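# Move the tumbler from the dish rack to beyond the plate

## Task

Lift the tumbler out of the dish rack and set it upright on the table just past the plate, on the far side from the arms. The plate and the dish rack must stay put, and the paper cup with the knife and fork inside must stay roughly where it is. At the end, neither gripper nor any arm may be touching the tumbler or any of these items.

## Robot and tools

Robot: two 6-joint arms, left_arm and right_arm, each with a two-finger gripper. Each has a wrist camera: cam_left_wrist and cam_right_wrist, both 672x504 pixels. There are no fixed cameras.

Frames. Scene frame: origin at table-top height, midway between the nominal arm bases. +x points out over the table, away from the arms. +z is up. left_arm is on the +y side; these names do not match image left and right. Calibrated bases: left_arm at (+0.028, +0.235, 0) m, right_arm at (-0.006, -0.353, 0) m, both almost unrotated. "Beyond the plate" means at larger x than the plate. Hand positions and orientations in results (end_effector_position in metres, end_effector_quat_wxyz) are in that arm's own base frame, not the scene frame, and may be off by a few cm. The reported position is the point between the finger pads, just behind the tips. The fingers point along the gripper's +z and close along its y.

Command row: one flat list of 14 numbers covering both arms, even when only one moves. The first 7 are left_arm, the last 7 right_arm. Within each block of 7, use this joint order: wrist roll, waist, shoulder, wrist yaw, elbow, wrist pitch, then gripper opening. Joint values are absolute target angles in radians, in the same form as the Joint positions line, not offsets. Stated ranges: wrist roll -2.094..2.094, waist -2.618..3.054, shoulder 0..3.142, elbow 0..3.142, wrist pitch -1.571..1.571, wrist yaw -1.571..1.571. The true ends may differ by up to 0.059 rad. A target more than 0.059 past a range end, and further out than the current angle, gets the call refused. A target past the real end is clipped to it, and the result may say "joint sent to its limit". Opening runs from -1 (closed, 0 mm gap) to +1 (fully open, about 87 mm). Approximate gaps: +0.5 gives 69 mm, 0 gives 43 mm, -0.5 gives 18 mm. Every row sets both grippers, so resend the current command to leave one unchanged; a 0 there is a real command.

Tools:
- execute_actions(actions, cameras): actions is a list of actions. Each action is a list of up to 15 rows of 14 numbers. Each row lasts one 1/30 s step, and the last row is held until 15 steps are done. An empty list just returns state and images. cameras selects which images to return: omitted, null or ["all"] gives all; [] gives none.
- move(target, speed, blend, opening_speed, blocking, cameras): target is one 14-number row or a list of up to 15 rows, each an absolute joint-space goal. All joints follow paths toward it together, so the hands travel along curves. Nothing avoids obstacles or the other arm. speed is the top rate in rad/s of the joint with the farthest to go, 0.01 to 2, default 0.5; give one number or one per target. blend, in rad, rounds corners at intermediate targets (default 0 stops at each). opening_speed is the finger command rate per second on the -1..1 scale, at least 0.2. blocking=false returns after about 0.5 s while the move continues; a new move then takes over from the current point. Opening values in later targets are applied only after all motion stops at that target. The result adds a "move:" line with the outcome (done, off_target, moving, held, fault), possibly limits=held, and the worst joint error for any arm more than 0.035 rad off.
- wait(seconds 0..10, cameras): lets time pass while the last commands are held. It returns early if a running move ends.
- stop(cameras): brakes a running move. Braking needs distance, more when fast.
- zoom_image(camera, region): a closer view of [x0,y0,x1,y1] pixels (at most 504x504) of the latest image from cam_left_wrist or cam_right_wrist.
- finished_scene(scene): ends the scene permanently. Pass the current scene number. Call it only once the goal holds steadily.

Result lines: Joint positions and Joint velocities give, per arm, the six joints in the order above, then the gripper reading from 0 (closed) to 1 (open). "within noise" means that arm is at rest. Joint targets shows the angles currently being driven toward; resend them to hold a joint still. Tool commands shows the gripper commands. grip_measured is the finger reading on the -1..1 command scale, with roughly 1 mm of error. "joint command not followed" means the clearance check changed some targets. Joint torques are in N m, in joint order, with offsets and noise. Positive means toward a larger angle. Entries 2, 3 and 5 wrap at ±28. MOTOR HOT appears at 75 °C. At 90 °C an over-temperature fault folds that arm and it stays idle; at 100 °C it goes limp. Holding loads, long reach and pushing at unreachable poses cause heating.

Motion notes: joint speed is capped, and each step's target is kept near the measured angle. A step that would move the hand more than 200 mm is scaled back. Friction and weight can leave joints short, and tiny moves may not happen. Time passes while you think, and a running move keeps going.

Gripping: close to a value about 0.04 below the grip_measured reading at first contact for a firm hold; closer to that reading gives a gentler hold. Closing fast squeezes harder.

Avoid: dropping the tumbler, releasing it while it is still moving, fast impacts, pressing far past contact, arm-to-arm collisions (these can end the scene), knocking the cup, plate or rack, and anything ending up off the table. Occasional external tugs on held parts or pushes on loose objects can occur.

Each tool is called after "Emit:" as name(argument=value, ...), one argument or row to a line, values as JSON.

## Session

Emit:
execute_actions(
  actions=[],
)

Scene clock: 0.00 s.
left_arm: end_effector_position=(+0.2126, +0.2362, +0.1473) grip_measured=+1.000 end_effector_quat_wxyz=(+0.180, -0.137, +0.969, +0.104) | right_arm: end_effector_position=(+0.1375, -0.1743, +0.1302) grip_measured=+1.000 end_effector_quat_wxyz=(+0.416, +0.474, +0.773, +0.065)
Joint names: [wrist roll, waist, shoulder, wrist yaw, elbow, wrist pitch]
Joint positions: left_arm=[0.512 0.805 1.488 0.056 1.305 -0.973 1] | right_arm=[-0.121 -1.429 0.951 -0.716 0.721 -0.797 1]
Joint velocities: within noise
Joint torques (N m): no reading
Heat: left arm: 29 °C; right arm: 32 °C.
Joint targets: left_arm=[0.512 0.805 1.477 0.055 1.317 -0.970] | right_arm=[-0.122 -1.429 0.948 -0.717 0.733 -0.793]
Tool commands: left_gripper/opening=+1.0 right_gripper/opening=+1.0
camera_calibration:
cam_left_wrist: T_world_to_cam=[[0.287416, -0.945207, -0.154839, 0.185276], [-0.81683, -0.32631, 0.475721, 0.199037], [-0.50018, -0.0102526, -0.865861, 0.380123], [0, 0, 0, 1]] pos_world=[0.299458, 0.243969, 0.263136]
cam_right_wrist: T_world_to_cam=[[-0.672635, -0.541765, -0.504036, 0.061803], [-0.672835, 0.731285, 0.111872, 0.226511], [0.307986, 0.414382, -0.856407, 0.280811], [0, 0, 0, 1]] pos_world=[0.10749, -0.248525, 0.2463]

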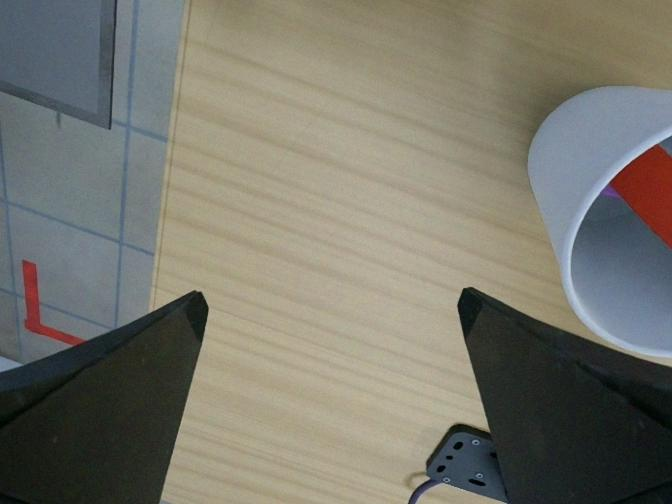

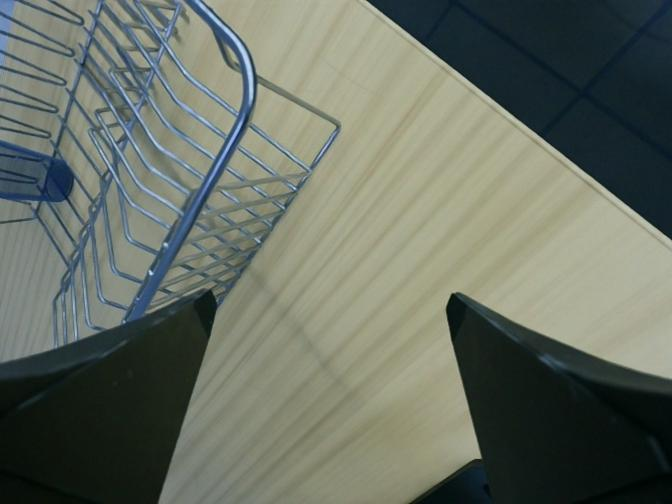

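Emit:
move(
  target=[
    [0.512, 0.805, 1.477, 0.055, 1.317, -0.970, 1.0, -0.05, -1.05, 0.95, -0.4, 1.2, -0.93, 1.0],
    [0.512, 0.805, 1.477, 0.055, 1.317, -0.970, 1.0, 0.314, 0.138, 1.588, 0, 1.16, -0.25, 1.0],
  ],
  speed=[0.7, 0.9],
  blend=[0.12, 0],
)

Scene clock: 57.03 s.
left_arm: end_effector_position=(+0.2126, +0.2362, +0.1473) grip_measured=+1.000 end_effector_quat_wxyz=(+0.180, -0.137, +0.969, +0.104) | right_arm: end_effector_position=(+0.4321, +0.0747, +0.1431) grip_measured=+1.000 end_effector_quat_wxyz=(+0.415, +0.070, +0.902, +0.096)
Joint names: [wrist roll, waist, shoulder, wrist yaw, elbow, wrist pitch]
Joint positions: left_arm=[0.512 0.805 1.488 0.056 1.305 -0.973 1] | right_arm=[0.299 0.14 1.582 -0.008 1.163 -0.27 1]
Joint velocities: within noise
Joint torques (N m): left_arm=[-0.15 -0.02 -7.06 0.15 8.58 1.26] | right_arm=[0.15 -0.25 -7.72 0.1 7.42 1.64]
Heat: left arm: 32 °C; right arm: 32 °C.
Joint targets: left_arm=[0.512 0.805 1.477 0.055 1.317 -0.970] | right_arm=[0.314 0.138 1.588 0.000 1.160 -0.250]
move: done
camera_calibration:
cam_left_wrist: T_world_to_cam=[[0.287416, -0.945207, -0.154839, 0.185276], [-0.81683, -0.32631, 0.475721, 0.199037], [-0.50018, -0.0102526, -0.865861, 0.380123], [0, 0, 0, 1]] pos_world=[0.299458, 0.243969, 0.263136]
cam_right_wrist: T_world_to_cam=[[-0.0412605, -0.969415, -0.241935, 0.123002], [-0.999142, 0.0409049, 0.00649479, 0.448873], [0.0036002, 0.241996, -0.970271, 0.258615], [0, 0, 0, 1]] pos_world=[0.452632, 0.0382951, 0.27777]

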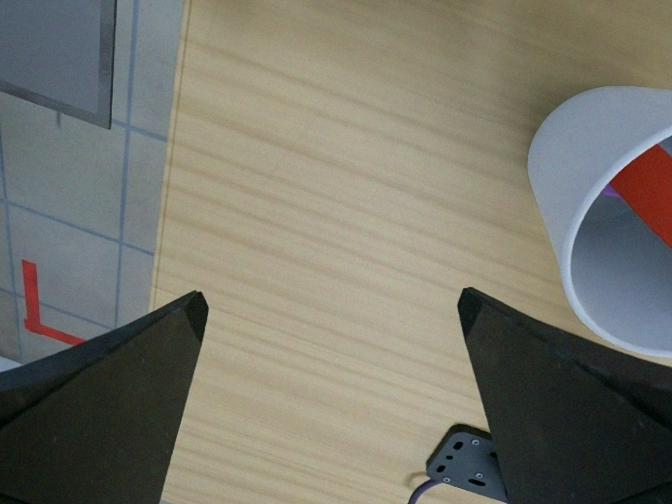

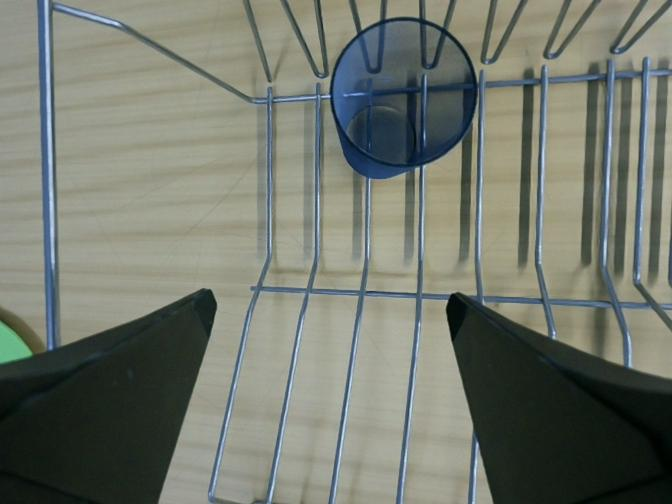

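Emit:
zoom_image(
  camera="cam_right_wrist",
  region=[280, 0, 520, 200],
)

Scaled by 2.100 from the camera's 672x504 image, which has a finer 960x720 frame.

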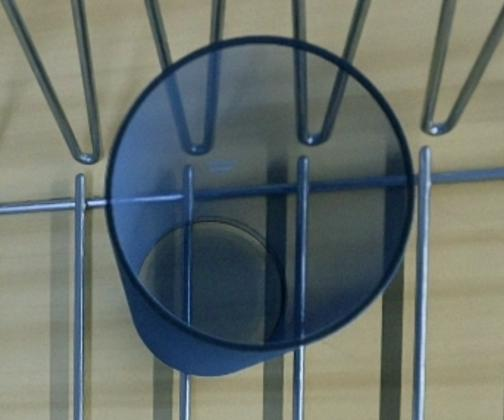

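Emit:
zoom_image(
  camera="cam_right_wrist",
  region=[0, 280, 120, 380],
)

Emit:
zoom_image(
  camera="cam_right_wrist",
  region=[0, 0, 336, 252],
)

Scaled by 4.200 from the camera's 672x504 image, which has a finer 960x720 frame.

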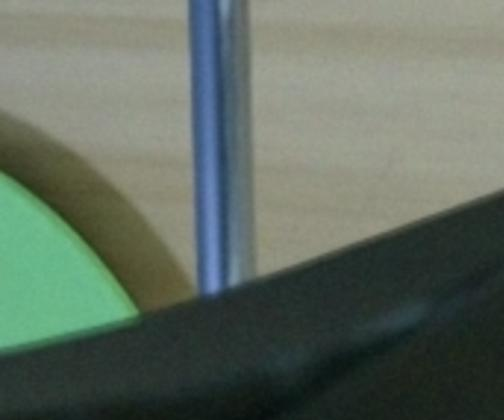

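Scaled by 1.500 from the camera's 672x504 image, which has a finer 960x720 frame.

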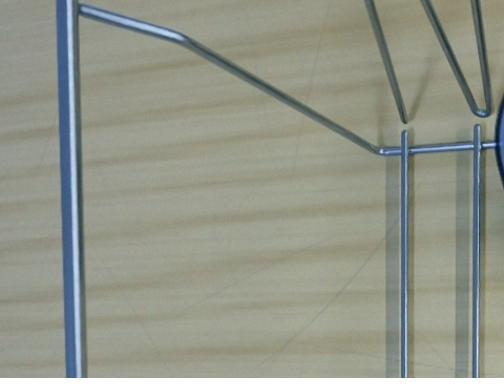

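Emit:
move(
  target=[
    [0.512, 0.805, 1.477, 0.055, 1.317, -0.970, 1.0, 0.34, 0.076, 1.60, 0, 1.16, -0.24, 1.0],
    [0.512, 0.805, 1.477, 0.055, 1.317, -0.970, 1.0, 0.34, 0.073, 1.985, 0, 1.418, -0.088, 1.0],
  ],
  speed=[0.3, 0.4],
  blend=[0.03, 0],
  cameras=["cam_right_wrist"],
)

Scene clock: 148.73 s.
left_arm: end_effector_position=(+0.2126, +0.2362, +0.1473) grip_measured=+1.000 end_effector_quat_wxyz=(+0.180, -0.137, +0.969, +0.104) | right_arm: end_effector_position=(+0.5244, +0.0554, +0.0806) grip_measured=+1.000 end_effector_quat_wxyz=(+0.415, +0.111, +0.899, +0.087)
Joint names: [wrist roll, waist, shoulder, wrist yaw, elbow, wrist pitch]
Joint positions: left_arm=[0.512 0.805 1.488 0.056 1.305 -0.973 1] | right_arm=[0.325 0.078 1.974 -0.005 1.387 -0.109 1]
Joint velocities: within noise
Joint torques (N m): left_arm=[-0.19 -0.14 -7.23 0.12 8.55 1.25] | right_arm=[0.16 -0.55 -10.58 0.08 10.22 1.64]
Heat: left arm: 34 °C; right arm: 37 °C.
Joint targets: left_arm=[0.512 0.805 1.477 0.055 1.317 -0.970] | right_arm=[0.340 0.073 1.985 0.000 1.418 -0.088]
move: done
camera_calibration:
cam_right_wrist: T_world_to_cam=[[-0.121635, -0.958425, -0.258122, 0.135825], [-0.992434, 0.121819, 0.0153411, 0.533608], [0.0167409, 0.258035, -0.965991, 0.194217], [0, 0, 0, 1]] pos_world=[0.54284, 0.0150592, 0.214485]
Images, in order (width x height): cam_right_wrist 672x504.

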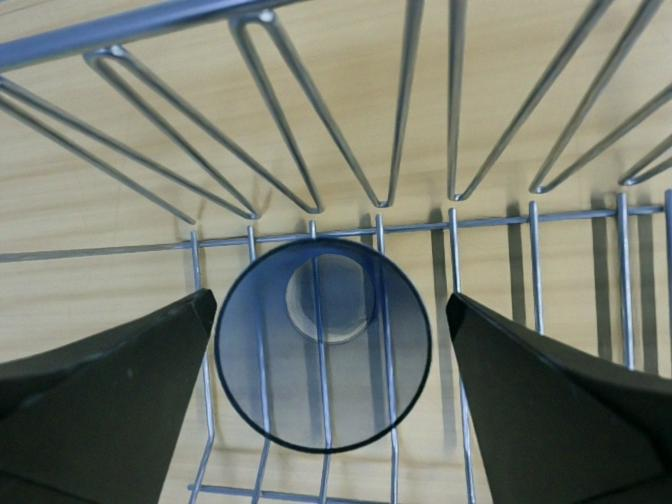

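Emit:
move(
  target=[
    [0.512, 0.805, 1.477, 0.055, 1.317, -0.970, 1.0, 0.29, 0.092, 1.985, 0, 1.418, -0.088, 1.0],
    [0.512, 0.805, 1.477, 0.055, 1.317, -0.970, 1.0, 0.29, 0.092, 1.985, 0, 1.418, -0.088, 0.2],
  ],
  speed=[0.2, 0.2],
  opening_speed=1.0,
  cameras=["cam_right_wrist"],
)

Scene clock: 169.10 s.
left_arm: end_effector_position=(+0.2126, +0.2362, +0.1473) grip_measured=+1.000 end_effector_quat_wxyz=(+0.180, -0.137, +0.969, +0.104) | right_arm: end_effector_position=(+0.5241, +0.0580, +0.0805) grip_measured=+0.311 end_effector_quat_wxyz=(+0.416, +0.099, +0.900, +0.084)
Joint names: [wrist roll, waist, shoulder, wrist yaw, elbow, wrist pitch]
Joint positions: left_arm=[0.512 0.805 1.488 0.056 1.305 -0.973 1] | right_arm=[0.305 0.085 1.974 -0.005 1.387 -0.108 0.656]
Joint velocities: within noise
Joint torques (N m): left_arm=[-0.17 0.01 -7.09 0.15 8.44 1.26] | right_arm=[-0.2 0.53 -10.65 0.08 10.28 1.65]
Heat: left arm: 34 °C; right arm: 38 °C.
Joint targets: left_arm=[0.512 0.805 1.477 0.055 1.317 -0.970] | right_arm=[0.290 0.092 1.985 0.000 1.418 -0.088]
move: done
camera_calibration:
cam_right_wrist: T_world_to_cam=[[-0.102422, -0.964467, -0.243543, 0.127366], [-0.994644, 0.102722, 0.0115048, 0.535548], [0.0139211, 0.243417, -0.969822, 0.196112], [0, 0, 0, 1]] pos_world=[0.542994, 0.0200906, 0.215051]
Images, in order (width x height): cam_right_wrist 672x504.

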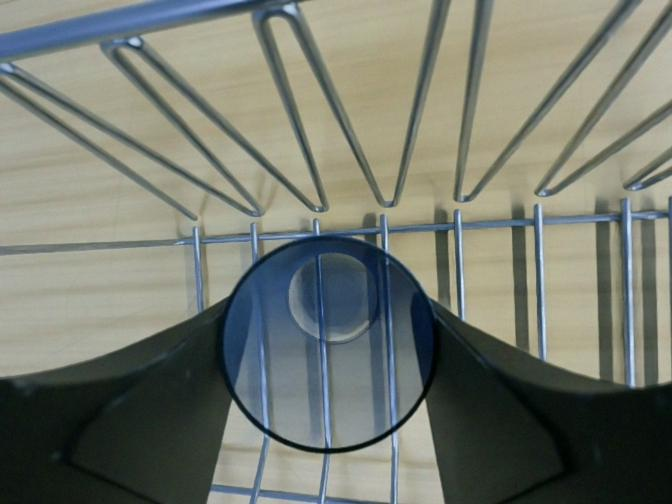

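Emit:
move(
  target=[
    [0.512, 0.805, 1.477, 0.055, 1.317, -0.970, 1.0, 0.29, 0.092, 1.955, 0, 1.43, -0.10, 0.2],
    [0.512, 0.805, 1.477, 0.055, 1.317, -0.970, 1.0, 0.29, 0.092, 1.87, 0, 1.58, -0.36, 0.2],
    [0.512, 0.805, 1.477, 0.055, 1.317, -0.970, 1.0, 0.29, 0.092, 1.83, 0, 1.87, -0.71, 0.2],
    [0.512, 0.805, 1.477, 0.055, 1.317, -0.970, 1.0, 0.0, 0.726, 1.855, 0, 1.94, -0.79, 0.2],
    [0.512, 0.805, 1.477, 0.055, 1.317, -0.970, 1.0, 0.0, 0.726, 2.397, 0, 2.305, -0.623, 0.2],
  ],
  speed=[0.3, 0.4, 0.6, 0.8, 0.6],
  blend=[0.015, 0.08, 0.1, 0.15, 0],
)

Scene clock: 209.07 s.
left_arm: end_effector_position=(+0.2126, +0.2362, +0.1473) grip_measured=+1.000 end_effector_quat_wxyz=(+0.180, -0.137, +0.969, +0.104) | right_arm: end_effector_position=(+0.4597, +0.4086, +0.1209) grip_measured=+0.311 end_effector_quat_wxyz=(+0.366, -0.320, +0.862, +0.142)
Joint names: [wrist roll, waist, shoulder, wrist yaw, elbow, wrist pitch]
Joint positions: left_arm=[0.512 0.805 1.488 0.056 1.305 -0.973 1] | right_arm=[0.014 0.726 2.393 0 2.273 -0.645 0.656]
Joint velocities: within noise
Joint torques (N m): left_arm=[-0.14 0.02 -6.99 0.12 8.5 1.24] | right_arm=[-0.18 -0.09 -14.84 0.02 10.59 1.59]
Heat: left arm: 35 °C; right arm: 41 °C.
Joint targets: left_arm=[0.512 0.805 1.477 0.055 1.317 -0.970] | right_arm=[0.000 0.726 2.397 0.000 2.305 -0.623]
move: done
camera_calibration:
cam_left_wrist: T_world_to_cam=[[0.287416, -0.945207, -0.154839, 0.185276], [-0.81683, -0.32631, 0.475721, 0.199037], [-0.50018, -0.0102526, -0.865861, 0.380123], [0, 0, 0, 1]] pos_world=[0.299458, 0.243969, 0.263136]
cam_right_wrist: T_world_to_cam=[[0.65902, -0.751844, -0.0205578, 0.00493514], [-0.749903, -0.658928, 0.0588181, 0.628007], [-0.0577682, -0.023346, -0.998057, 0.296255], [0, 0, 0, 1]] pos_world=[0.484806, 0.424438, 0.258842]

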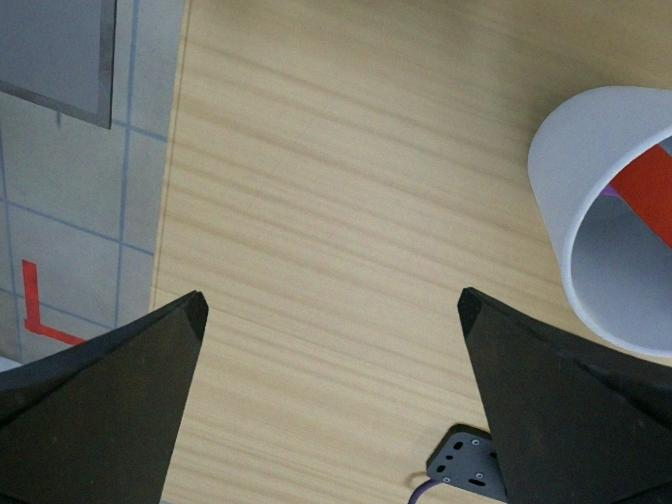

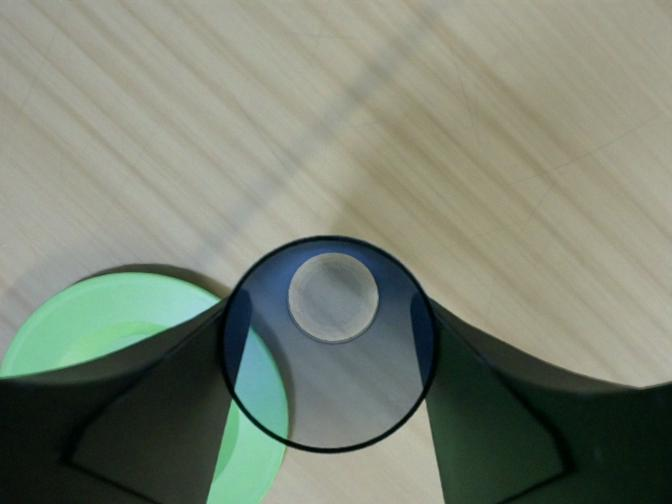

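Emit:
zoom_image(
  camera="cam_right_wrist",
  region=[0, 250, 336, 504],
)

Emit:
zoom_image(
  camera="cam_right_wrist",
  region=[200, 210, 460, 470],
)

Scaled by 1.500 from the camera's 672x504 image, which has a finer 960x720 frame.

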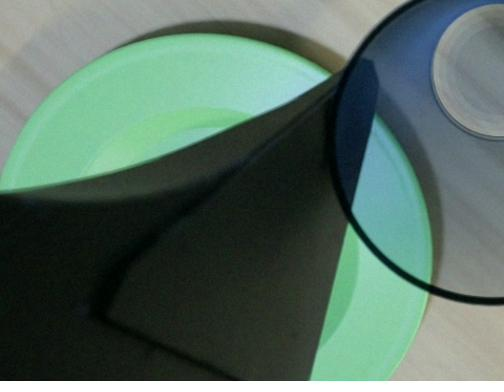

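Scaled by 1.938 from the camera's 672x504 image, which has a finer 960x720 frame.

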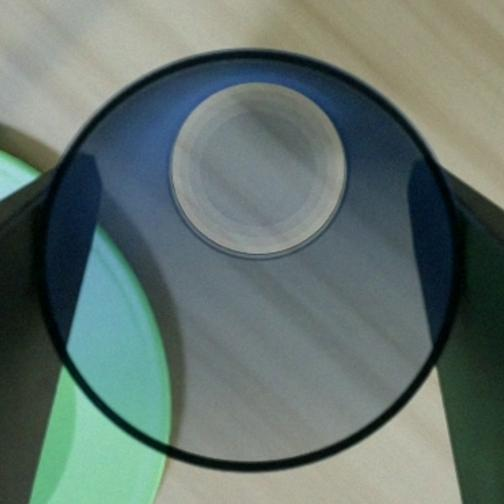

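Emit:
move(
  target=[0.512, 0.805, 1.477, 0.055, 1.317, -0.970, 1.0, -0.005, 0.762, 2.552, 0, 2.442, -0.600, 0.2],
  speed=0.3,
  cameras=["cam_right_wrist"],
)

Scene clock: 252.67 s.
left_arm: end_effector_position=(+0.2126, +0.2362, +0.1473) grip_measured=+1.000 end_effector_quat_wxyz=(+0.180, -0.137, +0.969, +0.104) | right_arm: end_effector_position=(+0.4659, +0.4420, +0.0891) grip_measured=+0.311 end_effector_quat_wxyz=(+0.369, -0.336, +0.854, +0.149)
Joint names: [wrist roll, waist, shoulder, wrist yaw, elbow, wrist pitch]
Joint positions: left_arm=[0.512 0.805 1.488 0.056 1.305 -0.973 1] | right_arm=[0.009 0.759 2.541 0 2.409 -0.621 0.656]
Joint velocities: within noise
Joint torques (N m): left_arm=[-0.16 -0.17 -7.08 0.15 8.61 1.25] | right_arm=[-0.17 0.18 -15.04 0.01 10.63 1.61]
Heat: left arm: 35 °C; right arm: 55 °C.
Joint targets: left_arm=[0.512 0.805 1.477 0.055 1.317 -0.970] | right_arm=[-0.005 0.762 2.552 0.000 2.442 -0.600]
move: done
camera_calibration:
cam_right_wrist: T_world_to_cam=[[0.686015, -0.727389, -0.0170079, 0.00159493], [-0.726124, -0.68593, 0.0473803, 0.658366], [-0.0461301, -0.0201537, -0.998732, 0.258802], [0, 0, 0, 1]] pos_world=[0.4889, 0.457969, 0.227307]
Images, in order (width x height): cam_right_wrist 672x504.

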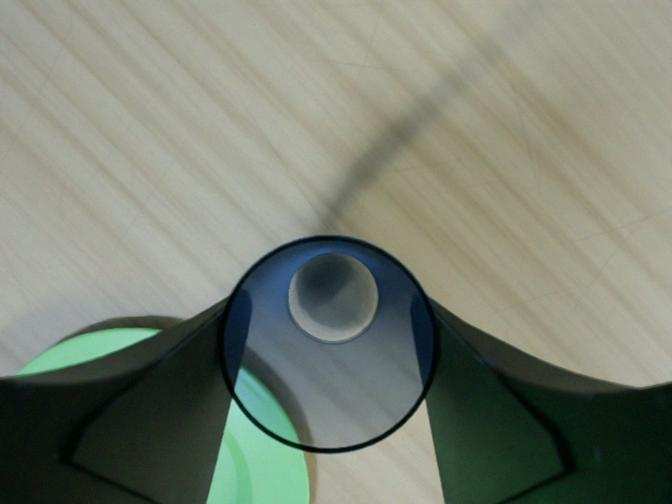

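Emit:
move(
  target=[0.512, 0.805, 1.477, 0.055, 1.317, -0.970, 1.0, -0.005, 0.762, 2.551, 0, 2.374, -0.580, 0.2],
  speed=0.2,
  cameras=["cam_right_wrist"],
)

Scene clock: 258.80 s.
left_arm: end_effector_position=(+0.2126, +0.2362, +0.1473) grip_measured=+1.000 end_effector_quat_wxyz=(+0.180, -0.137, +0.969, +0.104) | right_arm: end_effector_position=(+0.4652, +0.4414, +0.0809) grip_measured=+0.311 end_effector_quat_wxyz=(+0.366, -0.336, +0.855, +0.148)
Joint names: [wrist roll, waist, shoulder, wrist yaw, elbow, wrist pitch]
Joint positions: left_arm=[0.512 0.805 1.488 0.056 1.305 -0.973 1] | right_arm=[0.009 0.759 2.541 0 2.382 -0.601 0.656]
Joint velocities: within noise
Joint torques (N m): left_arm=[-0.17 -0.02 -7.05 0.15 8.58 1.22] | right_arm=[-0.18 0.18 -15.17 0 6.89 1.6]
Heat: left arm: 35 °C; right arm: 53 °C.
Joint targets: left_arm=[0.512 0.805 1.477 0.055 1.317 -0.970] | right_arm=[-0.005 0.762 2.551 0.000 2.374 -0.580]
move: done
camera_calibration:
cam_right_wrist: T_world_to_cam=[[0.685921, -0.727478, -0.0169884, 0.00153558], [-0.72584, -0.685661, 0.0549998, 0.657013], [-0.0516594, -0.0253946, -0.998342, 0.255466], [0, 0, 0, 1]] pos_world=[0.489031, 0.458093, 0.218933]
Images, in order (width x height): cam_right_wrist 672x504.

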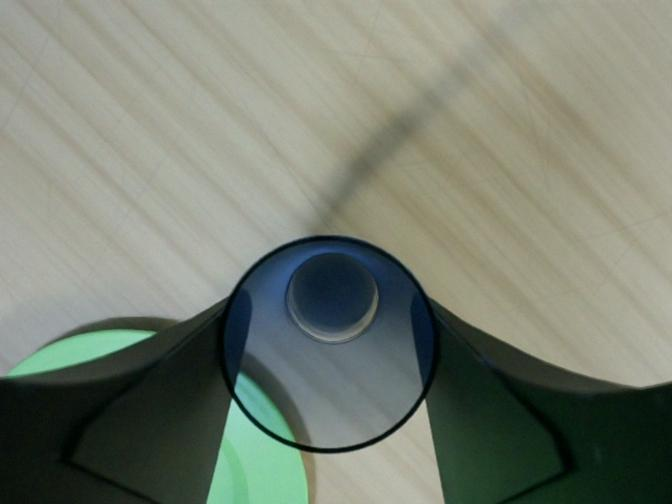

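Emit:
move(
  target=[0.512, 0.805, 1.477, 0.055, 1.317, -0.970, 1.0, -0.005, 0.762, 2.551, 0, 2.361, -0.571, 0.2],
  speed=0.15,
  cameras=["cam_right_wrist"],
)

Scene clock: 264.63 s.
left_arm: end_effector_position=(+0.2126, +0.2362, +0.1473) grip_measured=+1.000 end_effector_quat_wxyz=(+0.180, -0.137, +0.969, +0.104) | right_arm: end_effector_position=(+0.4671, +0.4432, +0.0804) grip_measured=+0.311 end_effector_quat_wxyz=(+0.371, -0.335, +0.853, +0.150)
Joint names: [wrist roll, waist, shoulder, wrist yaw, elbow, wrist pitch]
Joint positions: left_arm=[0.512 0.805 1.488 0.056 1.305 -0.973 1] | right_arm=[0.009 0.759 2.541 0 2.372 -0.58 0.656]
Joint velocities: within noise
Joint torques (N m): left_arm=[-0.16 -0.08 -6.99 0.13 8.69 1.25] | right_arm=[-0.17 0.23 -15.2 0.01 6.58 1.48]
Heat: left arm: 35 °C; right arm: 53 °C.
Joint targets: left_arm=[0.512 0.805 1.477 0.055 1.317 -0.970] | right_arm=[-0.005 0.762 2.551 0.000 2.361 -0.571]
move: done
camera_calibration:
cam_right_wrist: T_world_to_cam=[[0.686067, -0.72734, -0.0170182, 0.00140689], [-0.726262, -0.68606, 0.0431884, 0.660916], [-0.0430881, -0.0172704, -0.998922, 0.247561], [0, 0, 0, 1]] pos_world=[0.489699, 0.458727, 0.218774]
Images, in order (width x height): cam_right_wrist 672x504.

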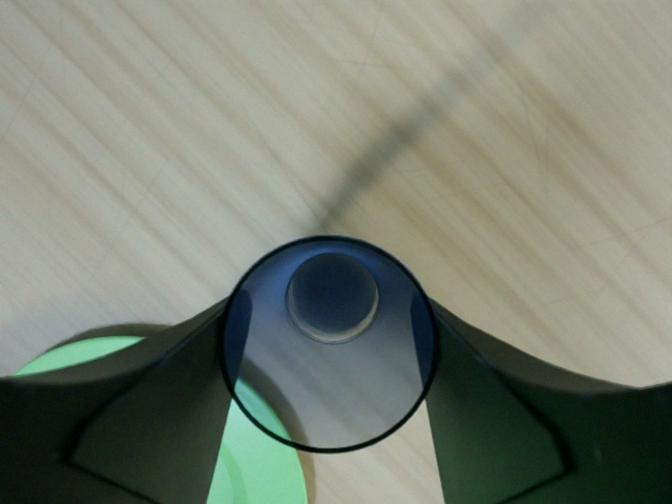

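Emit:
move(
  target=[0.512, 0.805, 1.477, 0.055, 1.317, -0.970, 1.0, -0.005, 0.762, 2.551, 0, 2.354, -0.580, 0.2],
  speed=0.15,
  cameras=["cam_right_wrist"],
)

Scene clock: 279.57 s.
left_arm: end_effector_position=(+0.2126, +0.2362, +0.1473) grip_measured=+1.000 end_effector_quat_wxyz=(+0.180, -0.137, +0.969, +0.104) | right_arm: end_effector_position=(+0.4672, +0.4433, +0.0799) grip_measured=+0.311 end_effector_quat_wxyz=(+0.371, -0.335, +0.853, +0.150)
Joint names: [wrist roll, waist, shoulder, wrist yaw, elbow, wrist pitch]
Joint positions: left_arm=[0.512 0.805 1.488 0.056 1.305 -0.973 1] | right_arm=[0.009 0.759 2.541 0 2.37 -0.577 0.656]
Joint velocities: within noise
Joint torques (N m): left_arm=[-0.15 -0.12 -7.02 0.16 8.58 1.26] | right_arm=[-0.18 0.17 -15.21 0.01 6.2 1.37]
Heat: left arm: 36 °C; right arm: 52 °C.
Joint targets: left_arm=[0.512 0.805 1.477 0.055 1.317 -0.970] | right_arm=[-0.005 0.762 2.551 0.000 2.354 -0.580]
move: done
camera_calibration:
cam_right_wrist: T_world_to_cam=[[0.686076, -0.727331, -0.0170201, 0.00138973], [-0.726285, -0.686083, 0.0424261, 0.661221], [-0.042535, -0.0167461, -0.998955, 0.246527], [0, 0, 0, 1]] pos_world=[0.489768, 0.458792, 0.21824]
Images, in order (width x height): cam_right_wrist 672x504.

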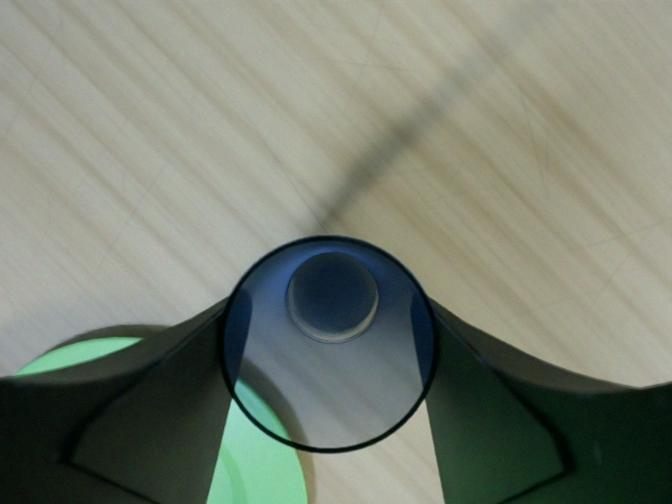

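Emit:
move(
  target=[
    [0.512, 0.805, 1.477, 0.055, 1.317, -0.970, 1.0, -0.005, 0.762, 2.545, 0, 2.368, -0.577, 1.0],
    [0.512, 0.805, 1.477, 0.055, 1.317, -0.970, 1.0, -0.005, 0.762, 2.50, 0, 2.368, -0.577, 1.0],
    [0.512, 0.805, 1.477, 0.055, 1.317, -0.970, 1.0, -0.005, 0.762, 2.05, 0, 1.908, -0.577, 1.0],
  ],
  speed=[0.3, 0.3, 0.5],
  blend=[0, 0.02, 0],
  opening_speed=0.7,
)

Scene clock: 295.57 s.
left_arm: end_effector_position=(+0.2126, +0.2362, +0.1473) grip_measured=+1.000 end_effector_quat_wxyz=(+0.180, -0.137, +0.969, +0.104) | right_arm: end_effector_position=(+0.4027, +0.3821, +0.1572) grip_measured=+1.000 end_effector_quat_wxyz=(+0.366, -0.336, +0.855, +0.148)
Joint names: [wrist roll, waist, shoulder, wrist yaw, elbow, wrist pitch]
Joint positions: left_arm=[0.512 0.805 1.488 0.056 1.305 -0.973 1] | right_arm=[0.009 0.759 2.09 0 1.915 -0.584 1]
Joint velocities: within noise
Joint torques (N m): left_arm=[-0.16 0.05 -7.02 0.12 8.43 1.24] | right_arm=[-0.17 0.17 -17.14 0 7.01 1.46]
Heat: left arm: 36 °C; right arm: 53 °C.
Joint targets: left_arm=[0.512 0.805 1.477 0.055 1.317 -0.970] | right_arm=[-0.005 0.762 2.050 0.000 1.908 -0.577]
move: off_target (right_arm); right_arm: the shoulder is farthest, 0.040 rad from its target
camera_calibration:
cam_left_wrist: T_world_to_cam=[[0.287416, -0.945207, -0.154839, 0.185276], [-0.81683, -0.32631, 0.475721, 0.199037], [-0.50018, -0.0102526, -0.865861, 0.380123], [0, 0, 0, 1]] pos_world=[0.299458, 0.243969, 0.263136]
cam_right_wrist: T_world_to_cam=[[0.68594, -0.72746, -0.0169924, 0.00259199], [-0.7259, -0.685718, 0.0534761, 0.567043], [-0.0505537, -0.0243466, -0.998425, 0.326067], [0, 0, 0, 1]] pos_world=[0.426322, 0.398656, 0.295274]

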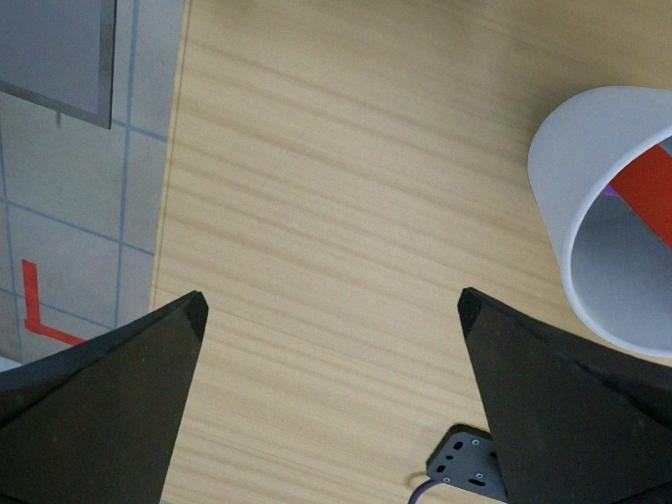

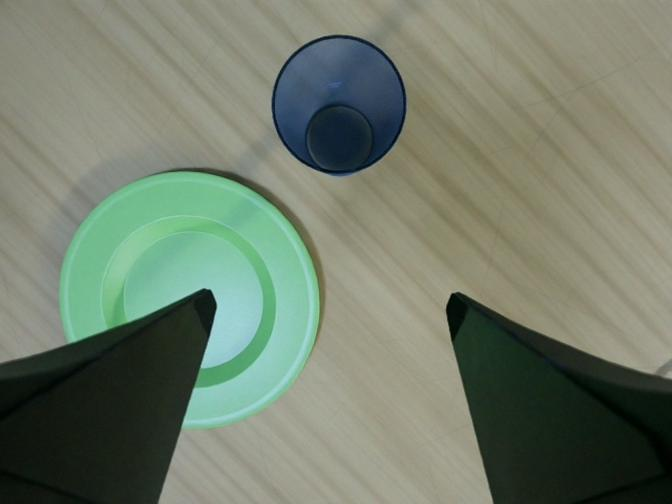

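Emit:
finished_scene(
  scene=3,
)

The scene is finished: the task was done.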